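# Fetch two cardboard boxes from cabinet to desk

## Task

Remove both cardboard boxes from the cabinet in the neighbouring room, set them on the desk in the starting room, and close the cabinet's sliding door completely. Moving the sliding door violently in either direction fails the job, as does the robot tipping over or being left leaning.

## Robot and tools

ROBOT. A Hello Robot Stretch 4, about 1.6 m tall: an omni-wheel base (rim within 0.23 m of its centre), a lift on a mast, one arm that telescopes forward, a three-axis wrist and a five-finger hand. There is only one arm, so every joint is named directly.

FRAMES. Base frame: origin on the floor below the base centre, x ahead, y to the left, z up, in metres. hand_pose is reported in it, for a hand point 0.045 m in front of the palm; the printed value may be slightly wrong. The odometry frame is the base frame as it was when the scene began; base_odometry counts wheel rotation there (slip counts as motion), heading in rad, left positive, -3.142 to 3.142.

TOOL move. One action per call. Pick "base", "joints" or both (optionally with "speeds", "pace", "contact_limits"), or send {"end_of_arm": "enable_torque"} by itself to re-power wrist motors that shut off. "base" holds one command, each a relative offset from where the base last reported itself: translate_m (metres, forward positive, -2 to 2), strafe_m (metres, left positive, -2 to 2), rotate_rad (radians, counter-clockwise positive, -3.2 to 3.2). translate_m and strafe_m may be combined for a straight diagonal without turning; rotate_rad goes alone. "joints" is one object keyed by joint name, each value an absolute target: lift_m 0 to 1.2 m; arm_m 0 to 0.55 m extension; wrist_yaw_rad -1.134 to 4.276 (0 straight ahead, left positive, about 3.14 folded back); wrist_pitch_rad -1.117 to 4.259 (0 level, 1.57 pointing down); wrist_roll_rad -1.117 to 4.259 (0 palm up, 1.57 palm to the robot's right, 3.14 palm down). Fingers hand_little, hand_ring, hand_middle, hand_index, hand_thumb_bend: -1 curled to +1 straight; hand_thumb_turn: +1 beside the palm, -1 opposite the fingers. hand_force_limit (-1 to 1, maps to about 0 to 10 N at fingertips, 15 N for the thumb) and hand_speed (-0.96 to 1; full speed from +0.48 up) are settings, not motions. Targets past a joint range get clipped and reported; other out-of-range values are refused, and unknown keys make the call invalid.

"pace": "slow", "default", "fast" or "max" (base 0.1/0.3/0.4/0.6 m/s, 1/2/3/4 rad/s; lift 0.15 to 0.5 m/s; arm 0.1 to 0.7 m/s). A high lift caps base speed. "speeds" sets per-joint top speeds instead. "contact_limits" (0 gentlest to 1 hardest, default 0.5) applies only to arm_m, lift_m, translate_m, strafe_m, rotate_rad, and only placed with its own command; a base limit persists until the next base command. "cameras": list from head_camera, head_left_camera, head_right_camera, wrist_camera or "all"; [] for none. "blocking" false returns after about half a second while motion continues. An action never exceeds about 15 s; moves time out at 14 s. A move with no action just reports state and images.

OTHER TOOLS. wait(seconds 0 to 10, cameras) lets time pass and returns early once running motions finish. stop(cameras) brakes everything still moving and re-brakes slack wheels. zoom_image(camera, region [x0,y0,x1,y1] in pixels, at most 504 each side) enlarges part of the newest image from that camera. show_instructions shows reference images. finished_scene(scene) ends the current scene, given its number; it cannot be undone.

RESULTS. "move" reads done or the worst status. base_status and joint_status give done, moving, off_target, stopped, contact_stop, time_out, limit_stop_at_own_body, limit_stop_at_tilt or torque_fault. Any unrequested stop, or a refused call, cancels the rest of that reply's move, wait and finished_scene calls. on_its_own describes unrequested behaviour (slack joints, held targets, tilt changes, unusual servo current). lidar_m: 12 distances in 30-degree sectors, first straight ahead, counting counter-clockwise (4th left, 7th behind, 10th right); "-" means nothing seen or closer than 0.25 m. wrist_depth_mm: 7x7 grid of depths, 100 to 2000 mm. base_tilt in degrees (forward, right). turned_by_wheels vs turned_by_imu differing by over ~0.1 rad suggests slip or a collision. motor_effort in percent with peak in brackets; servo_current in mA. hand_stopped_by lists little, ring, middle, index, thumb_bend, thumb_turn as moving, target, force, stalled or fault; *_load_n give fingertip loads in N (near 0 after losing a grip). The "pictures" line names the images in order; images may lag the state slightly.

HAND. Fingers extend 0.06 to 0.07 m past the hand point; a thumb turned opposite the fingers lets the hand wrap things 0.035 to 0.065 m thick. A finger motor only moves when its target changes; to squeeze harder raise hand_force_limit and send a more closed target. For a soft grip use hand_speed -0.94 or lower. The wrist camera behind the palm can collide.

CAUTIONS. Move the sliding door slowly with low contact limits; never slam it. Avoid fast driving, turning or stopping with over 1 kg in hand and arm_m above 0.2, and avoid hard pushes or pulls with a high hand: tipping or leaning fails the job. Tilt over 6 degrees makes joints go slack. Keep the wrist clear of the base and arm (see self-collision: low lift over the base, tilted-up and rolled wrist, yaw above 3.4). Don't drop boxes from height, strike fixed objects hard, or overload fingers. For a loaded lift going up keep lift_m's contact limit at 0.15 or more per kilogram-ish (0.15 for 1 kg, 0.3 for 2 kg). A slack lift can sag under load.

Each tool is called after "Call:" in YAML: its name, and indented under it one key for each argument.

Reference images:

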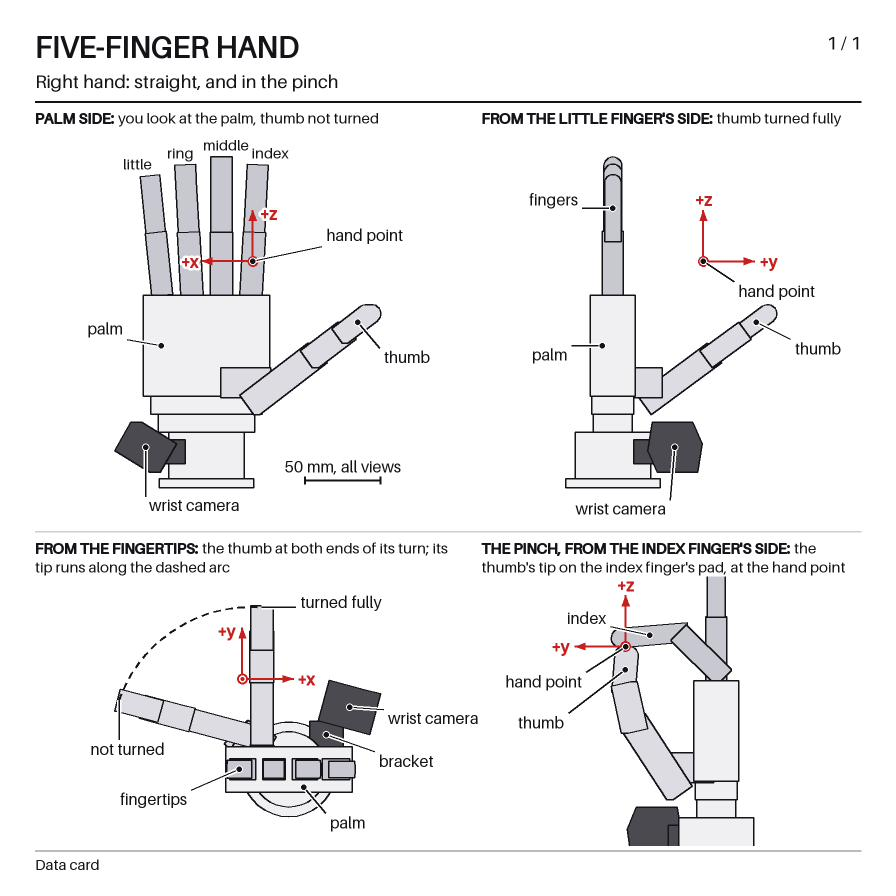

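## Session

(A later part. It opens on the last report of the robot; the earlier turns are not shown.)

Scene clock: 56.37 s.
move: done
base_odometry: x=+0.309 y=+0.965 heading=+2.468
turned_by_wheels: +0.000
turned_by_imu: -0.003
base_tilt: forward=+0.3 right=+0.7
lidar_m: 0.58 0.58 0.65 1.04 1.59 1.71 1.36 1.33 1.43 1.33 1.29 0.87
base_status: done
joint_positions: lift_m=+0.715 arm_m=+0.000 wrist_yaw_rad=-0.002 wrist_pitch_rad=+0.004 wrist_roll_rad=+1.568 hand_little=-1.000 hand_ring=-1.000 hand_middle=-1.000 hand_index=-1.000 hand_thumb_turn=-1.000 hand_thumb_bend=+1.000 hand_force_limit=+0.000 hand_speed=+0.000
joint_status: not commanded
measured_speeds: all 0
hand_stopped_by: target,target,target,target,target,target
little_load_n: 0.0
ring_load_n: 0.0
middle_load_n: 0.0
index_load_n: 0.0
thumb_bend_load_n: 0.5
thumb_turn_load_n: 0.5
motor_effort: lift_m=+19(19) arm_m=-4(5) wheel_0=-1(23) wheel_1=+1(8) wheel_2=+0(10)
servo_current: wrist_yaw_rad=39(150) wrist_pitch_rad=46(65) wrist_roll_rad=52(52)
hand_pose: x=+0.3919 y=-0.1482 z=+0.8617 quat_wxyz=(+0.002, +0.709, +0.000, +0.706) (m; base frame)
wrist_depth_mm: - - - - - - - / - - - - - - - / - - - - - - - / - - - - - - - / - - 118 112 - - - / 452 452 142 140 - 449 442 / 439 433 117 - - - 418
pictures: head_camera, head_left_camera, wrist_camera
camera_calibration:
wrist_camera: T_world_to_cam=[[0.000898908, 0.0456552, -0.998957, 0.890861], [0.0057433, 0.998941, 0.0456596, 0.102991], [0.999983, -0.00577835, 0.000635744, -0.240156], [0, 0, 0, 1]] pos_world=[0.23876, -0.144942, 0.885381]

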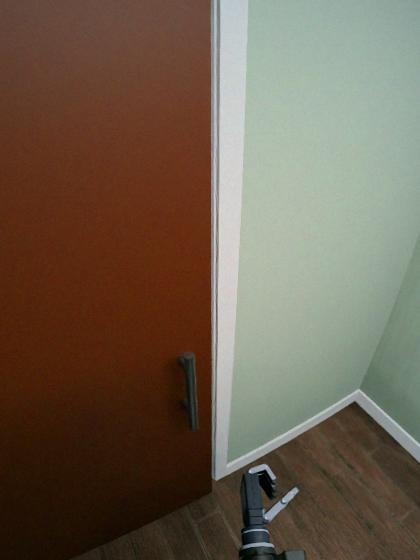

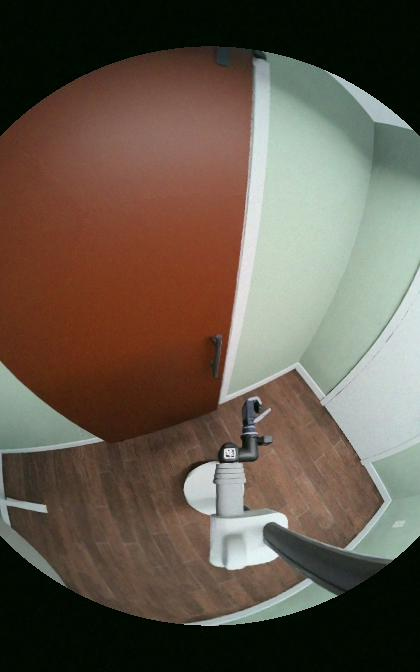

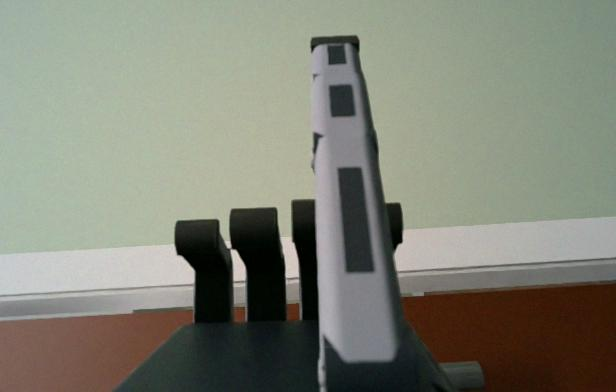

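Call:
move:
  base: {"translate_m": -0.3}
  pace: "max"
  blocking: false

Call:
wait:
  seconds: 0.2

Call:
wait:
  seconds: 0.2

Call:
wait:
  seconds: 2

Scene clock: 58.83 s.
move: moving
base_odometry: x=+0.345 y=+0.935 heading=+2.468
turned_by_wheels: +0.000
turned_by_imu: -0.001
base_tilt: forward=+0.3 right=+0.7
lidar_m: 0.61 0.62 0.70 1.11 1.57 1.73 1.32 1.28 1.38 1.34 1.31 0.92
base_status: translate_m moving
joint_positions: lift_m=+0.715 arm_m=+0.000 wrist_yaw_rad=-0.002 wrist_pitch_rad=+0.004 wrist_roll_rad=+1.568 hand_little=-1.000 hand_ring=-1.000 hand_middle=-1.000 hand_index=-1.000 hand_thumb_turn=-1.000 hand_thumb_bend=+1.000 hand_force_limit=+0.000 hand_speed=+0.000
joint_status: not commanded
measured_speeds: translate_m=-0.182 strafe_m=+0.000 rotate_rad=+0.003 lift_m=+0.000 arm_m=+0.000 wrist_yaw_rad=+0.000 wrist_pitch_rad=+0.000 wrist_roll_rad=+0.000
hand_stopped_by: target,target,target,target,target,target
little_load_n: 0.0
ring_load_n: 0.0
middle_load_n: 0.0
index_load_n: 0.0
thumb_bend_load_n: 0.0
thumb_turn_load_n: 0.0
motor_effort: lift_m=+19(19) arm_m=-4(4) wheel_0=-3(8) wheel_1=-5(5) wheel_2=+12(12)
servo_current: wrist_yaw_rad=20(52) wrist_pitch_rad=39(59) wrist_roll_rad=52(52)
hand_pose: x=+0.3919 y=-0.1482 z=+0.8617 quat_wxyz=(+0.002, +0.709, +0.000, +0.706) (m; base frame)
wrist_depth_mm: - - - - - - - / - - - - - - - / - - - - - - - / - - - - - - - / - - 119 112 - - - / 488 480 142 140 - 480 466 / 462 459 117 - - - 442
pictures: none

Scene clock: 59.03 s.
earlier move: moving
base_odometry: x=+0.380 y=+0.907 heading=+2.467
turned_by_wheels: +0.000
turned_by_imu: +0.000
base_tilt: forward=+0.3 right=+0.7
lidar_m: 0.67 0.67 0.73 1.18 1.55 1.66 1.29 1.25 1.36 1.34 1.32 0.97
base_status: translate_m moving
joint_positions: lift_m=+0.715 arm_m=+0.000 wrist_yaw_rad=-0.002 wrist_pitch_rad=+0.004 wrist_roll_rad=+1.568 hand_little=-1.000 hand_ring=-1.000 hand_middle=-1.000 hand_index=-1.000 hand_thumb_turn=-1.000 hand_thumb_bend=+1.000 hand_force_limit=+0.000 hand_speed=+0.000
joint_status: not commanded
measured_speeds: translate_m=-0.257 strafe_m=+0.000 rotate_rad=-0.005 lift_m=+0.000 arm_m=+0.000 wrist_yaw_rad=+0.000 wrist_pitch_rad=+0.000 wrist_roll_rad=+0.000
hand_stopped_by: target,target,target,target,target,target
little_load_n: 0.0
ring_load_n: 0.0
middle_load_n: 0.0
index_load_n: 0.0
thumb_bend_load_n: 0.0
thumb_turn_load_n: 0.5
motor_effort: lift_m=+19(19) arm_m=-4(4) wheel_0=-7(9) wheel_1=-6(7) wheel_2=+8(12)
servo_current: wrist_yaw_rad=33(59) wrist_pitch_rad=39(59) wrist_roll_rad=39(52)
hand_pose: x=+0.3919 y=-0.1482 z=+0.8617 quat_wxyz=(+0.002, +0.709, +0.000, +0.706) (m; base frame)
wrist_depth_mm: - - - - - - - / - - - - - - - / - - - - - - - / - - - - - - - / - - 119 112 - - - / 517 517 142 140 - 508 504 / 492 492 117 - - - 473
wait: 0.20 s; no rest
pictures: none

Scene clock: 59.23 s.
earlier move: moving
base_odometry: x=+0.427 y=+0.870 heading=+2.468
turned_by_wheels: +0.000
turned_by_imu: +0.000
base_tilt: forward=+0.3 right=+0.7
lidar_m: 0.74 0.71 0.79 1.25 1.54 1.60 1.22 1.19 1.28 1.36 1.35 1.05
base_status: translate_m moving
joint_positions: lift_m=+0.715 arm_m=+0.000 wrist_yaw_rad=-0.002 wrist_pitch_rad=+0.004 wrist_roll_rad=+1.568 hand_little=-1.000 hand_ring=-1.000 hand_middle=-1.000 hand_index=-1.000 hand_thumb_turn=-1.000 hand_thumb_bend=+1.000 hand_force_limit=+0.000 hand_speed=+0.000
joint_status: not commanded
measured_speeds: translate_m=-0.331 strafe_m=+0.000 rotate_rad=+0.000 lift_m=+0.000 arm_m=+0.000 wrist_yaw_rad=+0.000 wrist_pitch_rad=+0.000 wrist_roll_rad=+0.000
hand_stopped_by: target,target,target,target,target,target
little_load_n: 0.0
ring_load_n: -0.5
middle_load_n: 0.0
index_load_n: 0.0
thumb_bend_load_n: 0.0
thumb_turn_load_n: 0.0
motor_effort: lift_m=+19(19) arm_m=-4(4) wheel_0=-5(9) wheel_1=-7(7) wheel_2=+11(12)
servo_current: wrist_yaw_rad=46(59) wrist_pitch_rad=39(59) wrist_roll_rad=39(52)
hand_pose: x=+0.3919 y=-0.1482 z=+0.8617 quat_wxyz=(+0.002, +0.709, +0.000, +0.706) (m; base frame)
wrist_depth_mm: - - - - - - - / - - - - - - - / - - - - - - - / - - - - - - - / - - 119 112 - - 569 / 564 569 143 141 - 549 549 / 539 535 117 - - - 517
wait: 0.20 s; no rest
pictures: none

Scene clock: 60.43 s.
earlier move: done
base_odometry: x=+0.543 y=+0.777 heading=+2.468
turned_by_wheels: +0.000
turned_by_imu: -0.001
base_tilt: forward=+0.3 right=+0.8
lidar_m: 0.87 0.85 0.94 1.47 1.47 1.41 1.08 1.06 1.15 1.42 1.41 1.22
base_status: done
joint_positions: lift_m=+0.715 arm_m=+0.000 wrist_yaw_rad=-0.002 wrist_pitch_rad=+0.004 wrist_roll_rad=+1.568 hand_little=-1.000 hand_ring=-1.000 hand_middle=-1.000 hand_index=-1.000 hand_thumb_turn=-1.000 hand_thumb_bend=+1.000 hand_force_limit=+0.000 hand_speed=+0.000
joint_status: not commanded
measured_speeds: all 0
hand_stopped_by: target,target,target,target,target,target
little_load_n: 0.0
ring_load_n: 0.0
middle_load_n: 0.0
index_load_n: 0.0
thumb_bend_load_n: 0.0
thumb_turn_load_n: 0.5
motor_effort: lift_m=+19(19) arm_m=-4(5) wheel_0=+2(9) wheel_1=+1(7) wheel_2=+0(12)
servo_current: wrist_yaw_rad=59(59) wrist_pitch_rad=52(59) wrist_roll_rad=33(52)
hand_pose: x=+0.3919 y=-0.1482 z=+0.8617 quat_wxyz=(+0.002, +0.709, +0.000, +0.706) (m; base frame)
wrist_depth_mm: - - - - - - 1078 / - - - - - - - / - - - - - - - / - - - - - - - / - - 119 112 - 732 741 / 741 723 143 141 - 707 699 / 691 683 117 - - - 654
wait: 1.20 of 2 s (the move ended)
pictures: none

Call:
move:
  base: {"rotate_rad": 0.928}
  joints: {"lift_m": 0.915, "wrist_pitch_rad": 1.57, "wrist_roll_rad": 2.09}
  cameras: ["all"]

Scene clock: 64.57 s.
move: done
base_odometry: x=+0.543 y=+0.777 heading=-2.887
turned_by_wheels: +0.928
turned_by_imu: +0.940
base_tilt: forward=+0.3 right=+0.7
lidar_m: 0.91 1.27 1.46 1.53 1.11 1.06 1.12 1.48 1.39 1.37 0.87 0.85
base_status: done
joint_positions: lift_m=+0.915 arm_m=+0.000 wrist_yaw_rad=-0.001 wrist_pitch_rad=+1.568 wrist_roll_rad=+2.088 hand_little=-1.000 hand_ring=-1.000 hand_middle=-1.000 hand_index=-1.000 hand_thumb_turn=-1.000 hand_thumb_bend=+1.000 hand_force_limit=+0.000 hand_speed=+0.000
joint_status: all done
measured_speeds: all 0
hand_stopped_by: target,target,target,target,target,target
little_load_n: 0.0
ring_load_n: 0.0
middle_load_n: 0.0
index_load_n: 0.0
thumb_bend_load_n: 0.0
thumb_turn_load_n: 0.0
motor_effort: lift_m=+24(27) arm_m=-4(4) wheel_0=+1(9) wheel_1=+2(7) wheel_2=+0(8)
servo_current: wrist_yaw_rad=46(59) wrist_pitch_rad=39(111) wrist_roll_rad=59(111)
hand_pose: x=+0.1148 y=-0.1244 z=+0.8714 quat_wxyz=(+0.000, +0.967, -0.256, +0.001) (m; base frame)
wrist_depth_mm: 1060 1042 1025 1042 1025 1008 1008 / 1025 1042 1025 1042 - 1008 293 / 991 1042 1042 1025 - 549 1025 / 976 1060 1042 1025 - 1025 1042 / 976 1060 119 120 - 1025 1025 / 960 1042 143 141 - - 1025 / 931 1060 117 - - - 1008
pictures: head_camera, head_left_camera, head_right_camera, wrist_camera
camera_calibration:
wrist_camera: T_world_to_cam=[[-0.843666, 0.536817, -0.00746184, 0.193763], [0.536843, 0.84368, -0.00190944, 0.0415551], [0.00527038, -0.00561676, -0.99997, 1.02317], [0, 0, 0, 1]] pos_world=[0.13577, -0.133328, 1.02466]

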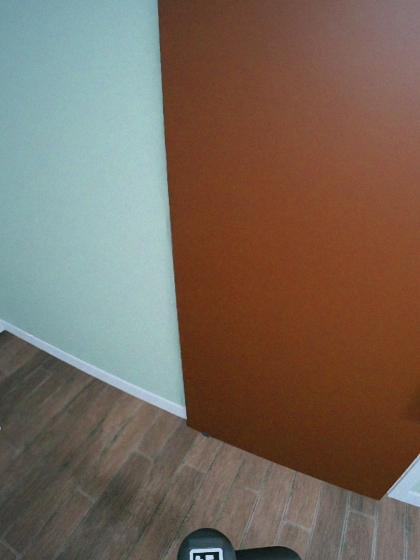

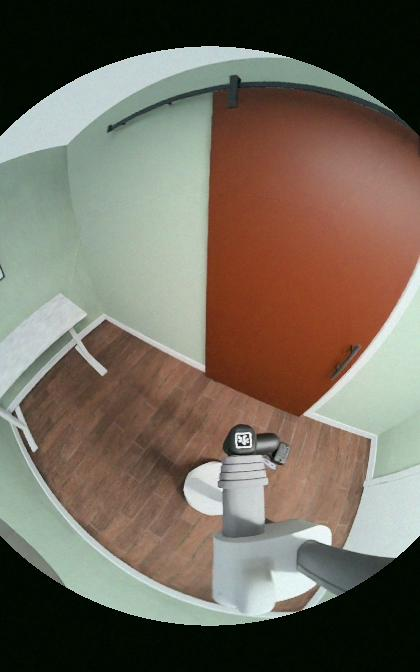

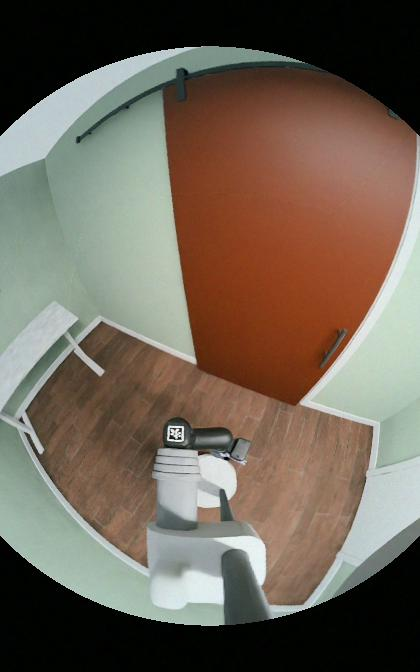

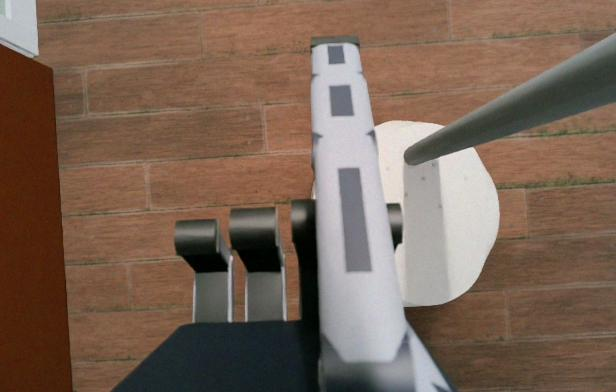

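Call:
move:
  base: {"translate_m": 0.177, "strafe_m": -0.597}
  cameras: ["all"]

Scene clock: 69.40 s.
move: done
base_odometry: x=+0.221 y=+1.311 heading=-2.887
turned_by_wheels: +0.000
turned_by_imu: -0.004
base_tilt: forward=+0.3 right=+0.7
lidar_m: 0.39 0.61 1.73 1.98 1.56 1.50 1.49 1.04 0.96 0.72 0.50 0.36
base_status: done
joint_positions: lift_m=+0.915 arm_m=+0.000 wrist_yaw_rad=-0.001 wrist_pitch_rad=+1.568 wrist_roll_rad=+2.088 hand_little=-1.000 hand_ring=-1.000 hand_middle=-1.000 hand_index=-1.000 hand_thumb_turn=-1.000 hand_thumb_bend=+1.000 hand_force_limit=+0.000 hand_speed=+0.000
joint_status: not commanded
measured_speeds: all 0
hand_stopped_by: target,target,target,target,target,target
little_load_n: 0.0
ring_load_n: 0.0
middle_load_n: 0.0
index_load_n: 0.0
thumb_bend_load_n: 0.0
thumb_turn_load_n: 0.0
motor_effort: lift_m=+23(24) arm_m=-4(4) wheel_0=+1(10) wheel_1=+1(8) wheel_2=+1(4)
servo_current: wrist_yaw_rad=33(72) wrist_pitch_rad=46(59) wrist_roll_rad=33(59)
hand_pose: x=+0.1148 y=-0.1244 z=+0.8714 quat_wxyz=(+0.000, +0.967, -0.256, +0.001) (m; base frame)
wrist_depth_mm: - - 1042 1025 1042 1008 1025 / - - 1025 1042 - 1025 294 / - - 1042 1042 - 544 1025 / - - 1060 1042 - 1008 1008 / 1060 621 119 120 - 1008 1042 / 362 530 143 140 - - 1008 / 342 459 117 - - - 1008
pictures: head_camera, head_left_camera, head_right_camera, wrist_camera
camera_calibration:
wrist_camera: T_world_to_cam=[[-0.843666, 0.536818, -0.0073775, 0.193676], [0.536844, 0.843679, -0.0019631, 0.0416101], [0.00517042, -0.00561677, -0.999971, 1.02318], [0, 0, 0, 1]] pos_world=[0.13577, -0.133328, 1.02466]

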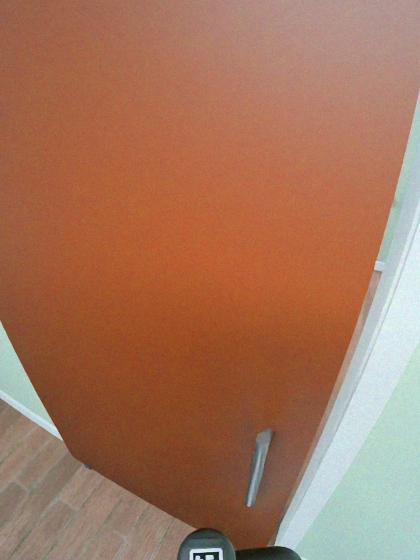

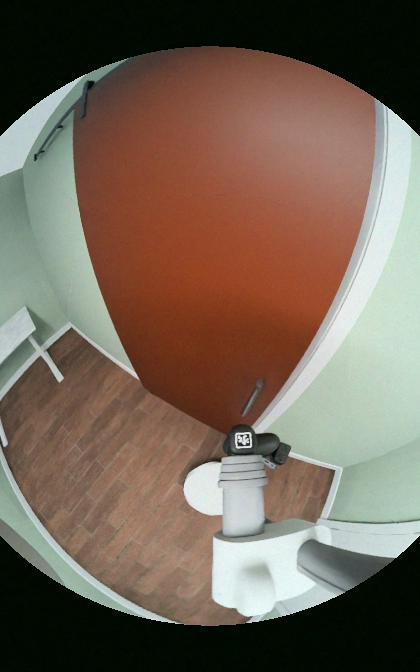

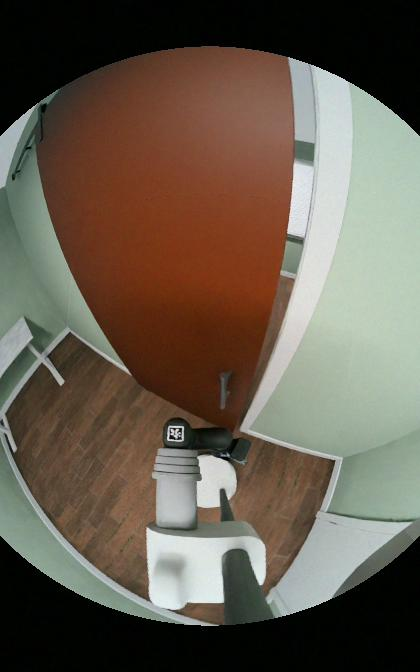

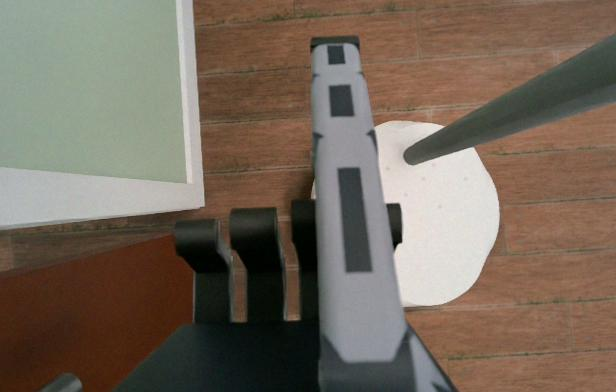

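Call:
zoom_image:
  camera: "wrist_camera"
  region: [0, 250, 200, 392]

Call:
zoom_image:
  camera: "head_camera"
  region: [150, 380, 350, 560]

Scaled by 2.520.

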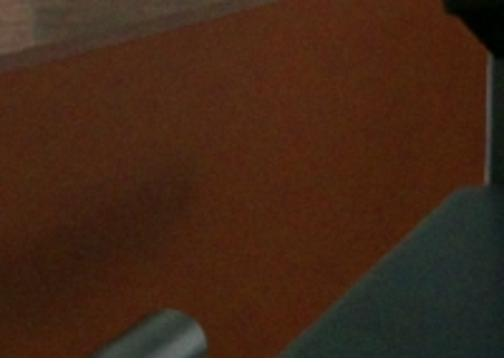

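Scaled by 2.520 from the camera's 420x560 image, which has a finer 1200x1600 frame.

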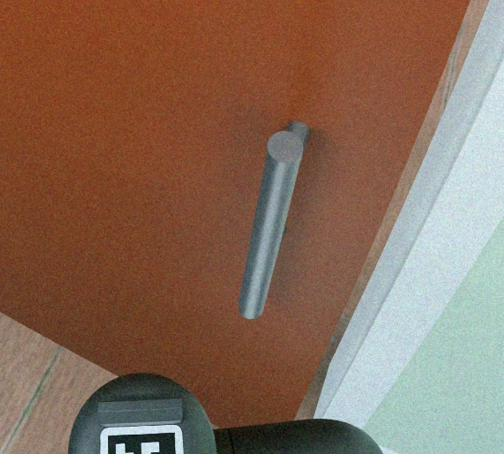

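Call:
move:
  base: {"translate_m": 0.143, "strafe_m": -0.082}
  pace: "slow"
  contact_limits: {"translate_m": 0.3}
  cameras: ["all"]

Scene clock: 74.63 s.
move: done
base_odometry: x=+0.062 y=+1.354 heading=-2.887
turned_by_wheels: +0.000
turned_by_imu: -0.002
base_tilt: forward=+0.3 right=+0.7
lidar_m: 0.25 0.39 0.97 1.97 1.77 1.67 1.48 1.01 0.95 0.48 0.32 0.27
base_status: done
joint_positions: lift_m=+0.915 arm_m=+0.000 wrist_yaw_rad=-0.001 wrist_pitch_rad=+1.568 wrist_roll_rad=+2.088 hand_little=-1.000 hand_ring=-1.000 hand_middle=-1.000 hand_index=-1.000 hand_thumb_turn=-1.000 hand_thumb_bend=+1.000 hand_force_limit=+0.000 hand_speed=+0.000
joint_status: not commanded
measured_speeds: all 0
hand_stopped_by: target,target,target,target,target,target
little_load_n: 0.0
ring_load_n: 0.0
middle_load_n: 0.0
index_load_n: 0.0
thumb_bend_load_n: 0.0
thumb_turn_load_n: 0.0
motor_effort: lift_m=+23(23) arm_m=-4(5) wheel_0=+1(7) wheel_1=+1(4) wheel_2=-1(6)
servo_current: wrist_yaw_rad=46(59) wrist_pitch_rad=46(59) wrist_roll_rad=33(59)
contact_limits: translate_m 0.3
hand_pose: x=+0.1148 y=-0.1244 z=+0.8714 quat_wxyz=(+0.000, +0.967, -0.256, +0.001) (m; base frame)
wrist_depth_mm: - - 1042 1025 1025 1008 1008 / - - - 1025 - 1025 293 / - - - 1060 - 544 1025 / - - - 1025 - 1008 1008 / 1060 1042 119 120 - 1008 1008 / 1060 244 142 141 - - 1008 / 157 176 117 - - - 1025
pictures: head_camera, head_left_camera, head_right_camera, wrist_camera
camera_calibration:
wrist_camera: T_world_to_cam=[[-0.843666, 0.536818, -0.0073775, 0.193676], [0.536844, 0.843679, -0.0019631, 0.0416101], [0.00517042, -0.00561677, -0.999971, 1.02318], [0, 0, 0, 1]] pos_world=[0.13577, -0.133328, 1.02466]

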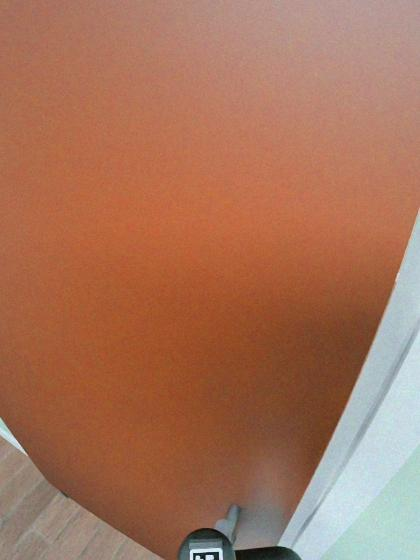

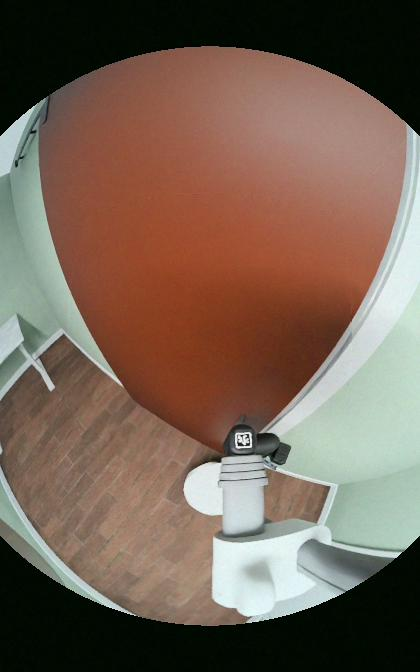

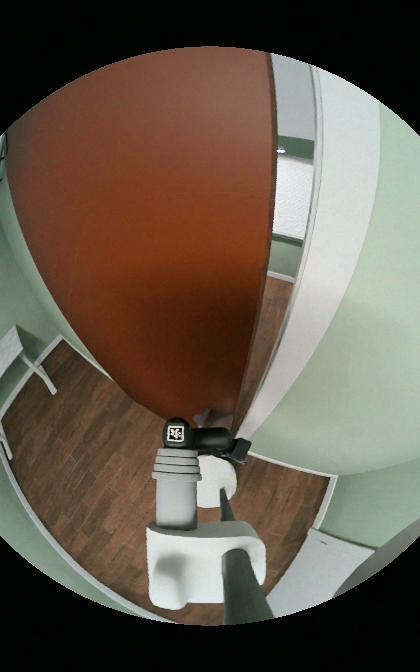

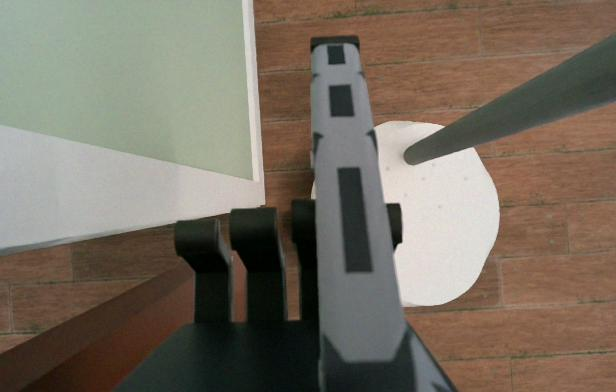

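Call:
move:
  base: {"translate_m": 0.06, "strafe_m": 0.104}
  pace: "slow"
  contact_limits: {"translate_m": 0.6, "strafe_m": 0.6}
  cameras: ["all"]

"contact_limits": translate_m and strafe_m are given together and make one move, which takes one limit: state it under one of them only
Scene clock: 74.97 s.
base_odometry: x=+0.062 y=+1.354 heading=-2.887
turned_by_wheels: +0.000
turned_by_imu: +0.000
base_tilt: forward=+0.3 right=+0.8
lidar_m: 0.25 0.38 0.98 1.99 1.76 1.67 1.48 1.03 0.98 0.49 0.33 0.25
base_status: done
joint_positions: lift_m=+0.915 arm_m=+0.000 wrist_yaw_rad=-0.001 wrist_pitch_rad=+1.568 wrist_roll_rad=+2.088 hand_little=-1.000 hand_ring=-1.000 hand_middle=-1.000 hand_index=-1.000 hand_thumb_turn=-1.000 hand_thumb_bend=+1.000 hand_force_limit=+0.000 hand_speed=+0.000
joint_status: not commanded
measured_speeds: all 0
hand_stopped_by: target,target,target,target,target,target
little_load_n: 0.0
ring_load_n: 0.0
middle_load_n: 0.0
index_load_n: 0.0
thumb_bend_load_n: 0.0
thumb_turn_load_n: 0.0
motor_effort: lift_m=+23(23) arm_m=-4(5) wheel_0=+1(7) wheel_1=+1(4) wheel_2=-1(6)
servo_current: wrist_yaw_rad=33(59) wrist_pitch_rad=33(59) wrist_roll_rad=52(59)
contact_limits: translate_m 0.3
hand_pose: x=+0.1148 y=-0.1244 z=+0.8714 quat_wxyz=(+0.000, +0.967, -0.256, +0.001) (m; base frame)
wrist_depth_mm: - - 1042 1042 1025 1025 1025 / - - - 1042 - 1042 293 / - - - 1008 - 544 1025 / - - - 1042 - 1025 1025 / 1060 1060 119 120 - 1008 1008 / 1078 245 142 141 - - 1008 / 157 176 117 - - - 1025
pictures: none

Call:
move:
  base: {"translate_m": 0.06, "strafe_m": 0.104}
  pace: "slow"
  contact_limits: {"strafe_m": 0.6}
  cameras: ["all"]

Scene clock: 77.77 s.
move: done
base_odometry: x=+0.031 y=+1.238 heading=-2.888
turned_by_wheels: -0.001
turned_by_imu: -0.058
base_tilt: forward=-1.3 right=+1.7
lidar_m: 0.25 0.34 0.77 1.87 1.79 1.66 1.71 1.11 1.05 0.50 0.32 0.25
base_status: done
joint_positions: lift_m=+0.915 arm_m=+0.000 wrist_yaw_rad=-0.013 wrist_pitch_rad=+1.581 wrist_roll_rad=+2.091 hand_little=-1.000 hand_ring=-1.000 hand_middle=-1.000 hand_index=-1.000 hand_thumb_turn=-1.000 hand_thumb_bend=+1.000 hand_force_limit=+0.000 hand_speed=+0.000
joint_status: not commanded
measured_speeds: all 0
hand_stopped_by: target,target,target,target,target,target
little_load_n: 0.0
ring_load_n: 0.0
middle_load_n: 0.0
index_load_n: 0.0
thumb_bend_load_n: 0.0
thumb_turn_load_n: 0.0
motor_effort: lift_m=+23(23) arm_m=+6(6) wheel_0=-1(7) wheel_1=+5(7) wheel_2=-15(21)
servo_current: wrist_yaw_rad=65(85) wrist_pitch_rad=52(78) wrist_roll_rad=46(59)
contact_limits: strafe_m 0.6
hand_pose: x=+0.1103 y=-0.1235 z=+0.8722 quat_wxyz=(+0.001, +0.965, -0.264, -0.005) (m; base frame)
wrist_depth_mm: - - 1060 1025 1042 1025 1025 / - - 1042 1042 - 1042 257 / - - 1025 1042 - 1025 1042 / 1025 1042 976 1025 - 1042 1042 / 166 238 119 120 - 1042 1025 / 153 230 142 140 - - 1025 / 149 191 117 - - - 1025
pictures: head_camera, head_left_camera, head_right_camera, wrist_camera
camera_calibration:
wrist_camera: T_world_to_cam=[[-0.835609, 0.549315, 0.00320793, 0.180865], [0.549273, 0.835597, -0.00873789, 0.0467948], [-0.00748039, -0.00553943, -0.999957, 1.02534], [0, 0, 0, 1]] pos_world=[0.1331, -0.132774, 1.02512]

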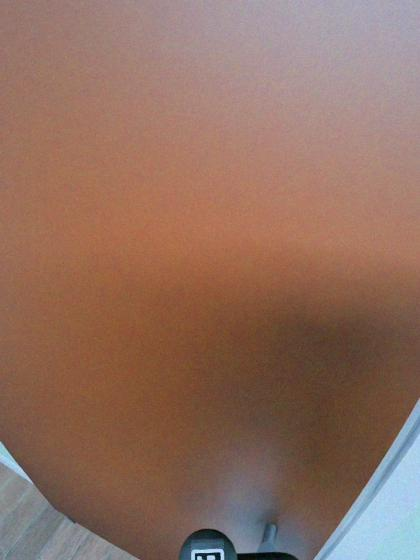

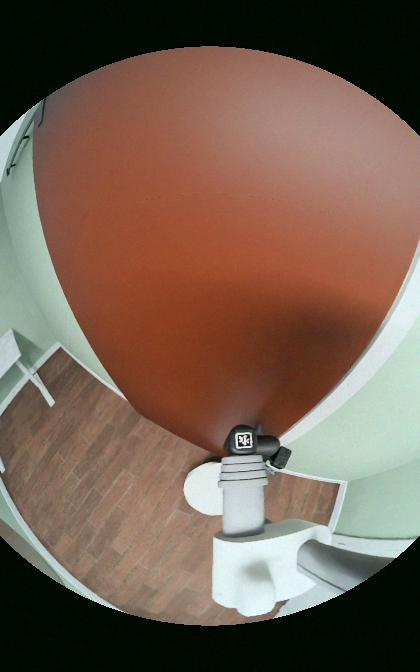

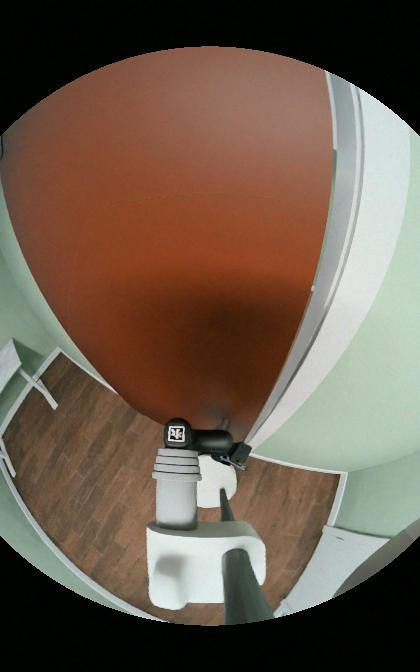

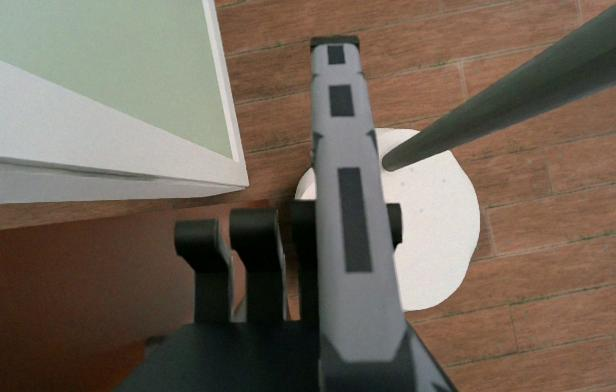

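Call:
move:
  base: {"translate_m": -0.03, "strafe_m": -0.05}
  pace: "slow"

Call:
move:
  base: {"translate_m": -0.16, "strafe_m": 0.05}

Call:
move:
  base: {"rotate_rad": -0.449}
  joints: {"wrist_roll_rad": 1.57, "wrist_yaw_rad": 0, "wrist_pitch_rad": 1.57}
  cameras: ["all"]

Scene clock: 83.77 s.
move: done
base_odometry: x=+0.047 y=+1.294 heading=-2.888
turned_by_wheels: +0.000
turned_by_imu: +0.055
base_tilt: forward=+0.3 right=+0.8
lidar_m: 0.28 0.39 0.96 1.92 1.74 1.66 1.57 1.08 1.03 0.49 0.32 0.25
base_status: done
joint_positions: lift_m=+0.915 arm_m=+0.000 wrist_yaw_rad=-0.003 wrist_pitch_rad=+1.572 wrist_roll_rad=+2.091 hand_little=-1.000 hand_ring=-1.000 hand_middle=-1.000 hand_index=-1.000 hand_thumb_turn=-1.000 hand_thumb_bend=+1.000 hand_force_limit=+0.000 hand_speed=+0.000
joint_status: not commanded
measured_speeds: all 0
hand_stopped_by: target,target,target,target,target,target
little_load_n: 0.0
ring_load_n: 0.5
middle_load_n: 0.0
index_load_n: 0.0
thumb_bend_load_n: 0.0
thumb_turn_load_n: 0.0
motor_effort: lift_m=+21(23) arm_m=+6(6) wheel_0=-1(5) wheel_1=+0(4) wheel_2=+2(15)
servo_current: wrist_yaw_rad=52(85) wrist_pitch_rad=39(72) wrist_roll_rad=33(52)
hand_pose: x=+0.1135 y=-0.1242 z=+0.8718 quat_wxyz=(+0.000, +0.966, -0.258, -0.001) (m; base frame)
wrist_depth_mm: - - 1060 1042 1025 1025 1025 / - - 1042 1042 - 1025 283 / - - 842 1042 - 1025 1025 / 1060 1060 842 1042 - 1042 1025 / 149 222 119 120 - 1025 1025 / 147 215 143 140 - - 1042 / 143 183 117 - - - 1025
pictures: none

Scene clock: 85.67 s.
move: done
base_odometry: x=+0.215 y=+1.286 heading=-2.888
turned_by_wheels: +0.000
turned_by_imu: +0.000
base_tilt: forward=+0.4 right=+0.7
lidar_m: 0.44 0.61 1.71 1.97 1.58 1.49 1.54 1.05 0.97 0.74 0.50 0.38
base_status: done
joint_positions: lift_m=+0.915 arm_m=+0.000 wrist_yaw_rad=-0.002 wrist_pitch_rad=+1.572 wrist_roll_rad=+2.091 hand_little=-1.000 hand_ring=-1.000 hand_middle=-1.000 hand_index=-1.000 hand_thumb_turn=-1.000 hand_thumb_bend=+1.000 hand_force_limit=+0.000 hand_speed=+0.000
joint_status: not commanded
measured_speeds: all 0
hand_stopped_by: target,target,target,target,target,target
little_load_n: 0.0
ring_load_n: 0.0
middle_load_n: 0.0
index_load_n: 0.0
thumb_bend_load_n: 0.0
thumb_turn_load_n: 0.0
motor_effort: lift_m=+21(21) arm_m=+6(6) wheel_0=+2(8) wheel_1=+0(5) wheel_2=-1(9)
servo_current: wrist_yaw_rad=46(65) wrist_pitch_rad=39(59) wrist_roll_rad=26(52)
hand_pose: x=+0.1136 y=-0.1242 z=+0.8718 quat_wxyz=(+0.000, +0.966, -0.258, +0.000) (m; base frame)
wrist_depth_mm: - - 1025 1042 1025 1042 1008 / - - 1025 1025 - 1008 286 / - - 1042 1060 - 512 1025 / - 1042 1025 1042 - 1025 1008 / 430 591 119 120 - 1025 1025 / 364 535 143 140 - - 1008 / 319 466 117 - - - 1008
pictures: none

Scene clock: 86.93 s.
move: done
base_odometry: x=+0.215 y=+1.286 heading=+2.947
turned_by_wheels: -0.449
turned_by_imu: -0.456
base_tilt: forward=+0.3 right=+0.8
lidar_m: 0.37 0.44 0.66 1.88 2.02 1.56 1.51 1.40 1.04 0.98 0.66 0.49
base_status: done
joint_positions: lift_m=+0.915 arm_m=+0.000 wrist_yaw_rad=-0.002 wrist_pitch_rad=+1.572 wrist_roll_rad=+1.572 hand_little=-1.000 hand_ring=-1.000 hand_middle=-1.000 hand_index=-1.000 hand_thumb_turn=-1.000 hand_thumb_bend=+1.000 hand_force_limit=+0.000 hand_speed=+0.000
joint_status: all done
measured_speeds: all 0
hand_stopped_by: target,target,target,target,target,target
little_load_n: 0.0
ring_load_n: 0.0
middle_load_n: 0.0
index_load_n: 0.0
thumb_bend_load_n: 0.0
thumb_turn_load_n: 0.0
motor_effort: lift_m=+21(21) arm_m=+6(6) wheel_0=+1(7) wheel_1=+1(7) wheel_2=+0(8)
servo_current: wrist_yaw_rad=13(52) wrist_pitch_rad=46(65) wrist_roll_rad=46(98)
hand_pose: x=+0.1393 y=-0.1475 z=+0.8718 quat_wxyz=(+0.000, +1.000, -0.002, +0.000) (m; base frame)
wrist_depth_mm: - - 1060 1042 1025 1008 1008 / - - 1025 1042 - 1025 1008 / - - 1042 1042 - 1025 1008 / - - 1042 1008 - 1025 1008 / 1060 1060 119 120 - 1008 1025 / 452 574 142 140 - - 1025 / 387 508 117 - - - 1008
pictures: head_camera, head_left_camera, head_right_camera, wrist_camera
camera_calibration:
wrist_camera: T_world_to_cam=[[-0.998651, 0.0517456, -0.00432028, 0.174201], [0.0517609, 0.998653, -0.00352904, 0.139764], [0.00413185, -0.0037479, -0.999984, 1.02372], [0, 0, 0, 1]] pos_world=[0.162502, -0.144753, 1.02495]

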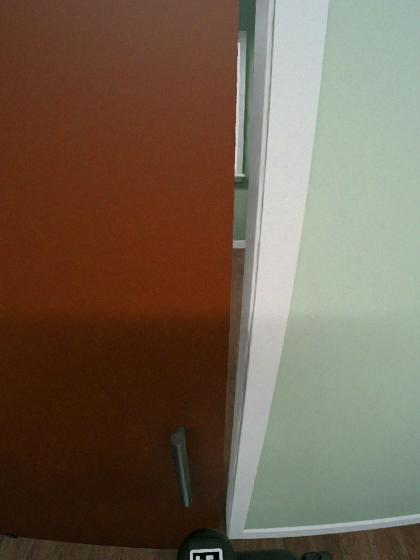

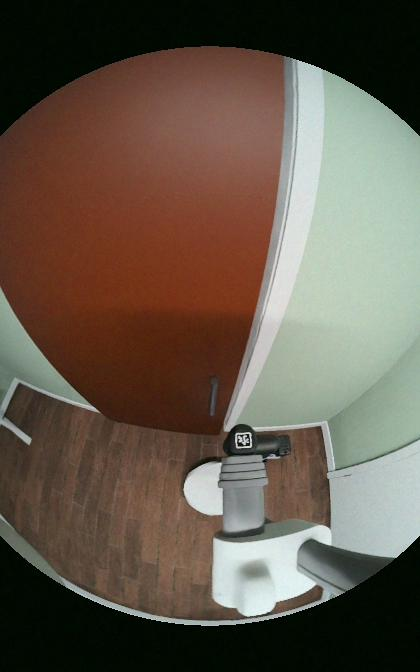

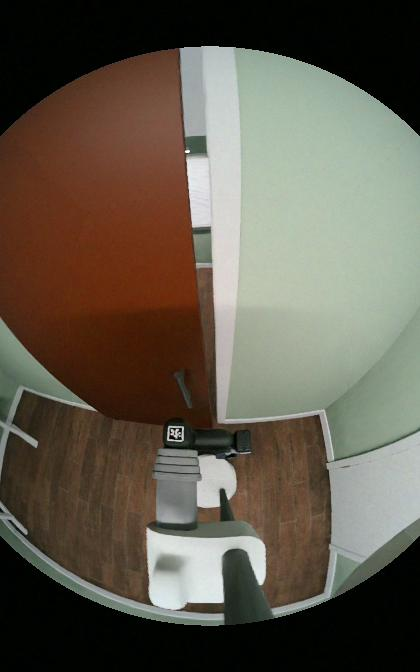

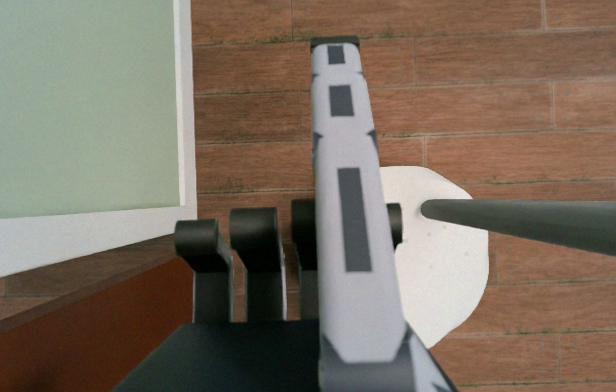

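Call:
move:
  base: {"rotate_rad": -0.053}
  joints: {"wrist_roll_rad": 0, "wrist_yaw_rad": 3.14, "hand_little": 1, "hand_ring": 1, "hand_middle": 1, "hand_index": 1, "lift_m": 0.74}
  cameras: ["all"]

Scene clock: 93.30 s.
move: done
base_odometry: x=+0.215 y=+1.286 heading=+2.894
turned_by_wheels: -0.053
turned_by_imu: -0.056
base_tilt: forward=+0.3 right=+0.8
lidar_m: 0.36 0.46 0.62 1.89 1.96 1.58 1.50 1.46 1.05 0.98 0.70 0.51
base_status: done
joint_positions: lift_m=+0.740 arm_m=+0.000 wrist_yaw_rad=+3.138 wrist_pitch_rad=+1.571 wrist_roll_rad=+0.002 hand_little=+1.000 hand_ring=+1.000 hand_middle=+1.000 hand_index=+1.000 hand_thumb_turn=-1.000 hand_thumb_bend=+1.000 hand_force_limit=+0.000 hand_speed=+0.000
joint_status: all done
measured_speeds: all 0
hand_stopped_by: target,target,target,target,target,target
little_load_n: 0.0
ring_load_n: 0.0
middle_load_n: 0.0
index_load_n: 0.0
thumb_bend_load_n: 0.0
thumb_turn_load_n: 0.0
motor_effort: lift_m=+18(21) arm_m=+6(6) wheel_0=-1(6) wheel_1=+0(4) wheel_2=+0(4)
servo_current: wrist_yaw_rad=20(124) wrist_pitch_rad=46(52) wrist_roll_rad=20(98)
hand_pose: x=+0.1112 y=+0.1186 z=+0.6970 quat_wxyz=(+0.000, -0.705, +0.709, +0.000) (m; base frame)
wrist_depth_mm: 878 421 647 854 854 854 854 / 878 866 647 640 - 842 842 / 878 878 654 634 - 842 854 / 866 878 640 640 - 842 831 / 866 866 878 866 - 854 842 / 878 866 866 183 - - 854 / 866 878 117 - - - 723
pictures: head_camera, head_left_camera, head_right_camera, wrist_camera
camera_calibration:
wrist_camera: T_world_to_cam=[[0.0539461, 0.998531, -0.00509617, -0.0972615], [0.998539, -0.0539614, -0.00293018, -0.106027], [-0.00320087, -0.00493065, -0.999983, 0.850977], [0, 0, 0, 1]] pos_world=[0.113843, 0.0955931, 0.850156]

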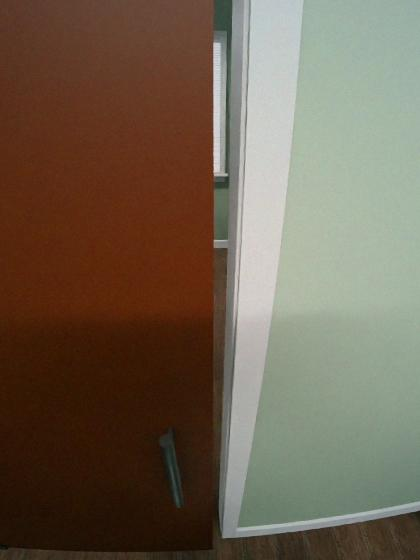

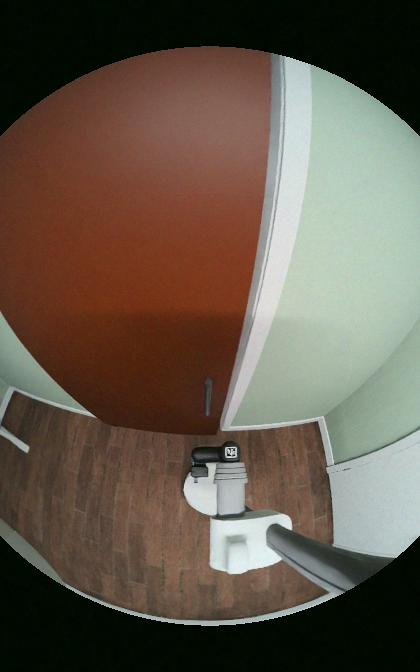

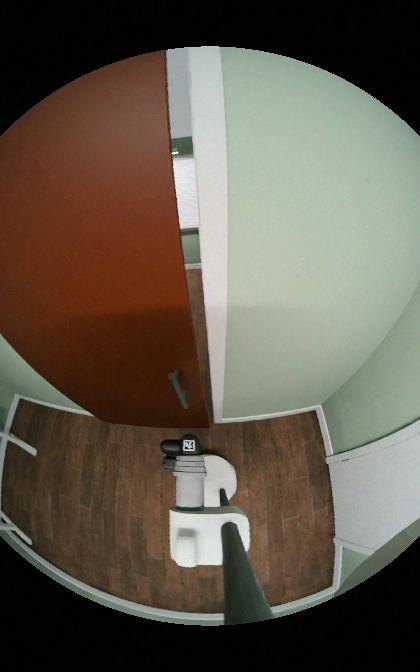

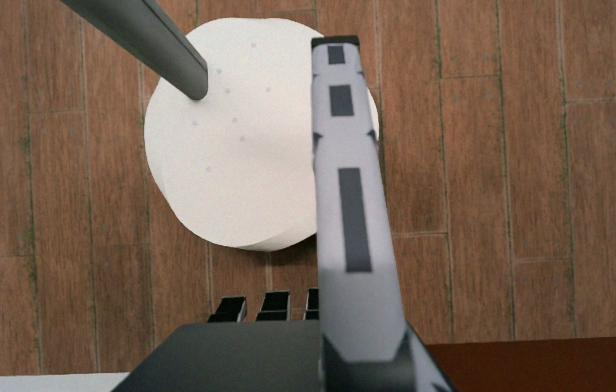

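Call:
move:
  base: {"strafe_m": -0.115, "translate_m": 0.08}
  joints: {"arm_m": 0.03, "lift_m": 0.75}

Call:
move:
  base: {"translate_m": 0.11}
  pace: "slow"
  contact_limits: {"translate_m": 0.2}
  cameras: ["all"]

Scene clock: 97.17 s.
move: done
base_odometry: x=+0.166 y=+1.417 heading=+2.894
turned_by_wheels: +0.000
turned_by_imu: -0.002
base_tilt: forward=+0.4 right=+0.8
lidar_m: 0.34 0.33 0.51 1.59 2.11 1.66 1.58 1.26 0.93 0.88 0.61 0.42
base_status: done
joint_positions: lift_m=+0.750 arm_m=+0.030 wrist_yaw_rad=+3.138 wrist_pitch_rad=+1.571 wrist_roll_rad=+0.002 hand_little=+1.000 hand_ring=+1.000 hand_middle=+1.000 hand_index=+1.000 hand_thumb_turn=-1.000 hand_thumb_bend=+1.000 hand_force_limit=+0.000 hand_speed=+0.000
joint_status: all done
measured_speeds: all 0
hand_stopped_by: target,target,target,target,target,target
little_load_n: 0.0
ring_load_n: 0.0
middle_load_n: 0.0
index_load_n: 0.0
thumb_bend_load_n: 0.0
thumb_turn_load_n: 0.0
motor_effort: lift_m=+24(26) arm_m=+6(7) wheel_0=-1(9) wheel_1=+0(6) wheel_2=+1(7)
servo_current: wrist_yaw_rad=46(65) wrist_pitch_rad=39(59) wrist_roll_rad=46(52)
hand_pose: x=+0.1412 y=+0.1186 z=+0.7065 quat_wxyz=(+0.000, -0.705, +0.709, +0.000) (m; base frame)
wrist_depth_mm: 891 500 654 654 854 854 854 / 878 878 647 647 - 854 854 / 891 891 654 647 - 854 854 / 866 878 654 647 - 866 831 / 878 878 878 866 - 854 854 / 878 878 878 183 - 715 691 / - - 117 - - - 484
pictures: none

Scene clock: 99.57 s.
move: done
base_odometry: x=+0.059 y=+1.444 heading=+2.894
turned_by_wheels: +0.000
turned_by_imu: -0.001
base_tilt: forward=+0.3 right=+0.7
lidar_m: 0.27 0.25 0.35 0.96 2.09 1.78 1.68 1.25 0.94 0.89 0.43 0.30
base_status: done
joint_positions: lift_m=+0.750 arm_m=+0.030 wrist_yaw_rad=+3.138 wrist_pitch_rad=+1.571 wrist_roll_rad=+0.002 hand_little=+1.000 hand_ring=+1.000 hand_middle=+1.000 hand_index=+1.000 hand_thumb_turn=-1.000 hand_thumb_bend=+1.000 hand_force_limit=+0.000 hand_speed=+0.000
joint_status: not commanded
measured_speeds: all 0
hand_stopped_by: target,target,target,target,target,target
little_load_n: -0.5
ring_load_n: 0.0
middle_load_n: 0.0
index_load_n: 0.0
thumb_bend_load_n: 0.0
thumb_turn_load_n: 0.0
motor_effort: lift_m=+24(24) arm_m=+6(7) wheel_0=+0(6) wheel_1=+0(5) wheel_2=-2(7)
servo_current: wrist_yaw_rad=46(65) wrist_pitch_rad=39(59) wrist_roll_rad=46(59)
contact_limits: translate_m 0.2
hand_pose: x=+0.1412 y=+0.1186 z=+0.7065 quat_wxyz=(+0.000, -0.705, +0.709, +0.000) (m; base frame)
wrist_depth_mm: 878 500 654 654 854 866 854 / 878 878 654 654 - 854 854 / 878 878 647 647 - 854 831 / 878 866 654 654 - 866 854 / 878 878 878 866 - 691 654 / - - 166 182 - 370 387 / - - 117 - - - -
pictures: head_camera, head_left_camera, head_right_camera, wrist_camera
camera_calibration:
wrist_camera: T_world_to_cam=[[0.0537467, 0.998542, -0.0050959, -0.0988037], [0.998549, -0.0537621, -0.00293543, -0.135972], [-0.00320512, -0.00493073, -0.999983, 0.860674], [0, 0, 0, 1]] pos_world=[0.143843, 0.0955933, 0.859756]

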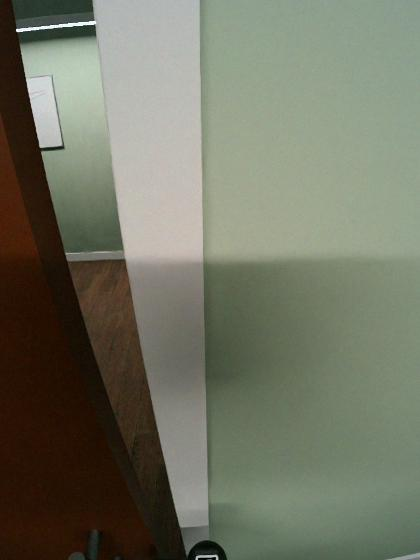

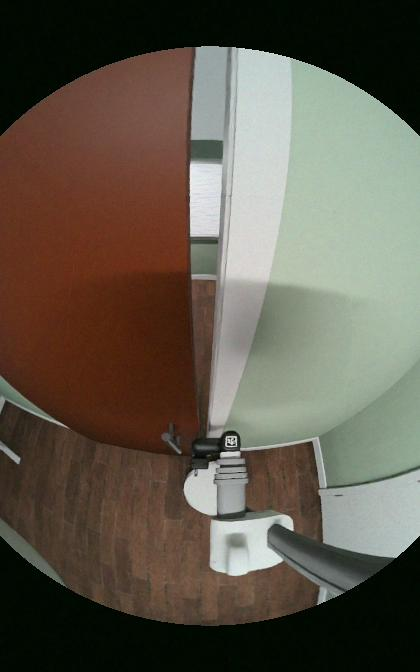

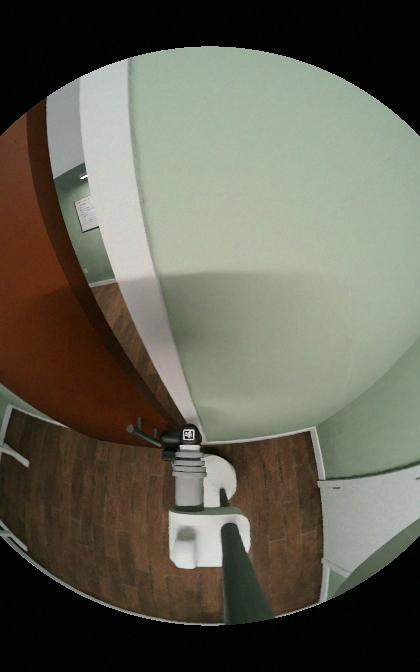

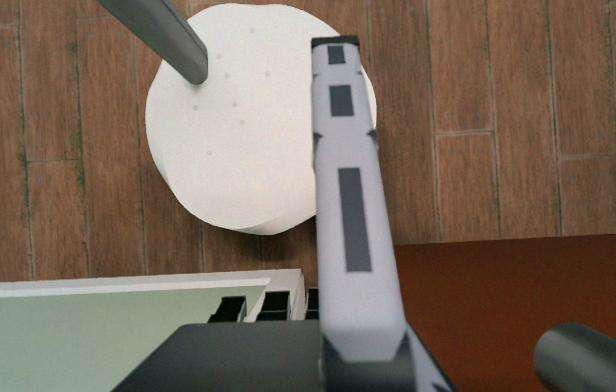

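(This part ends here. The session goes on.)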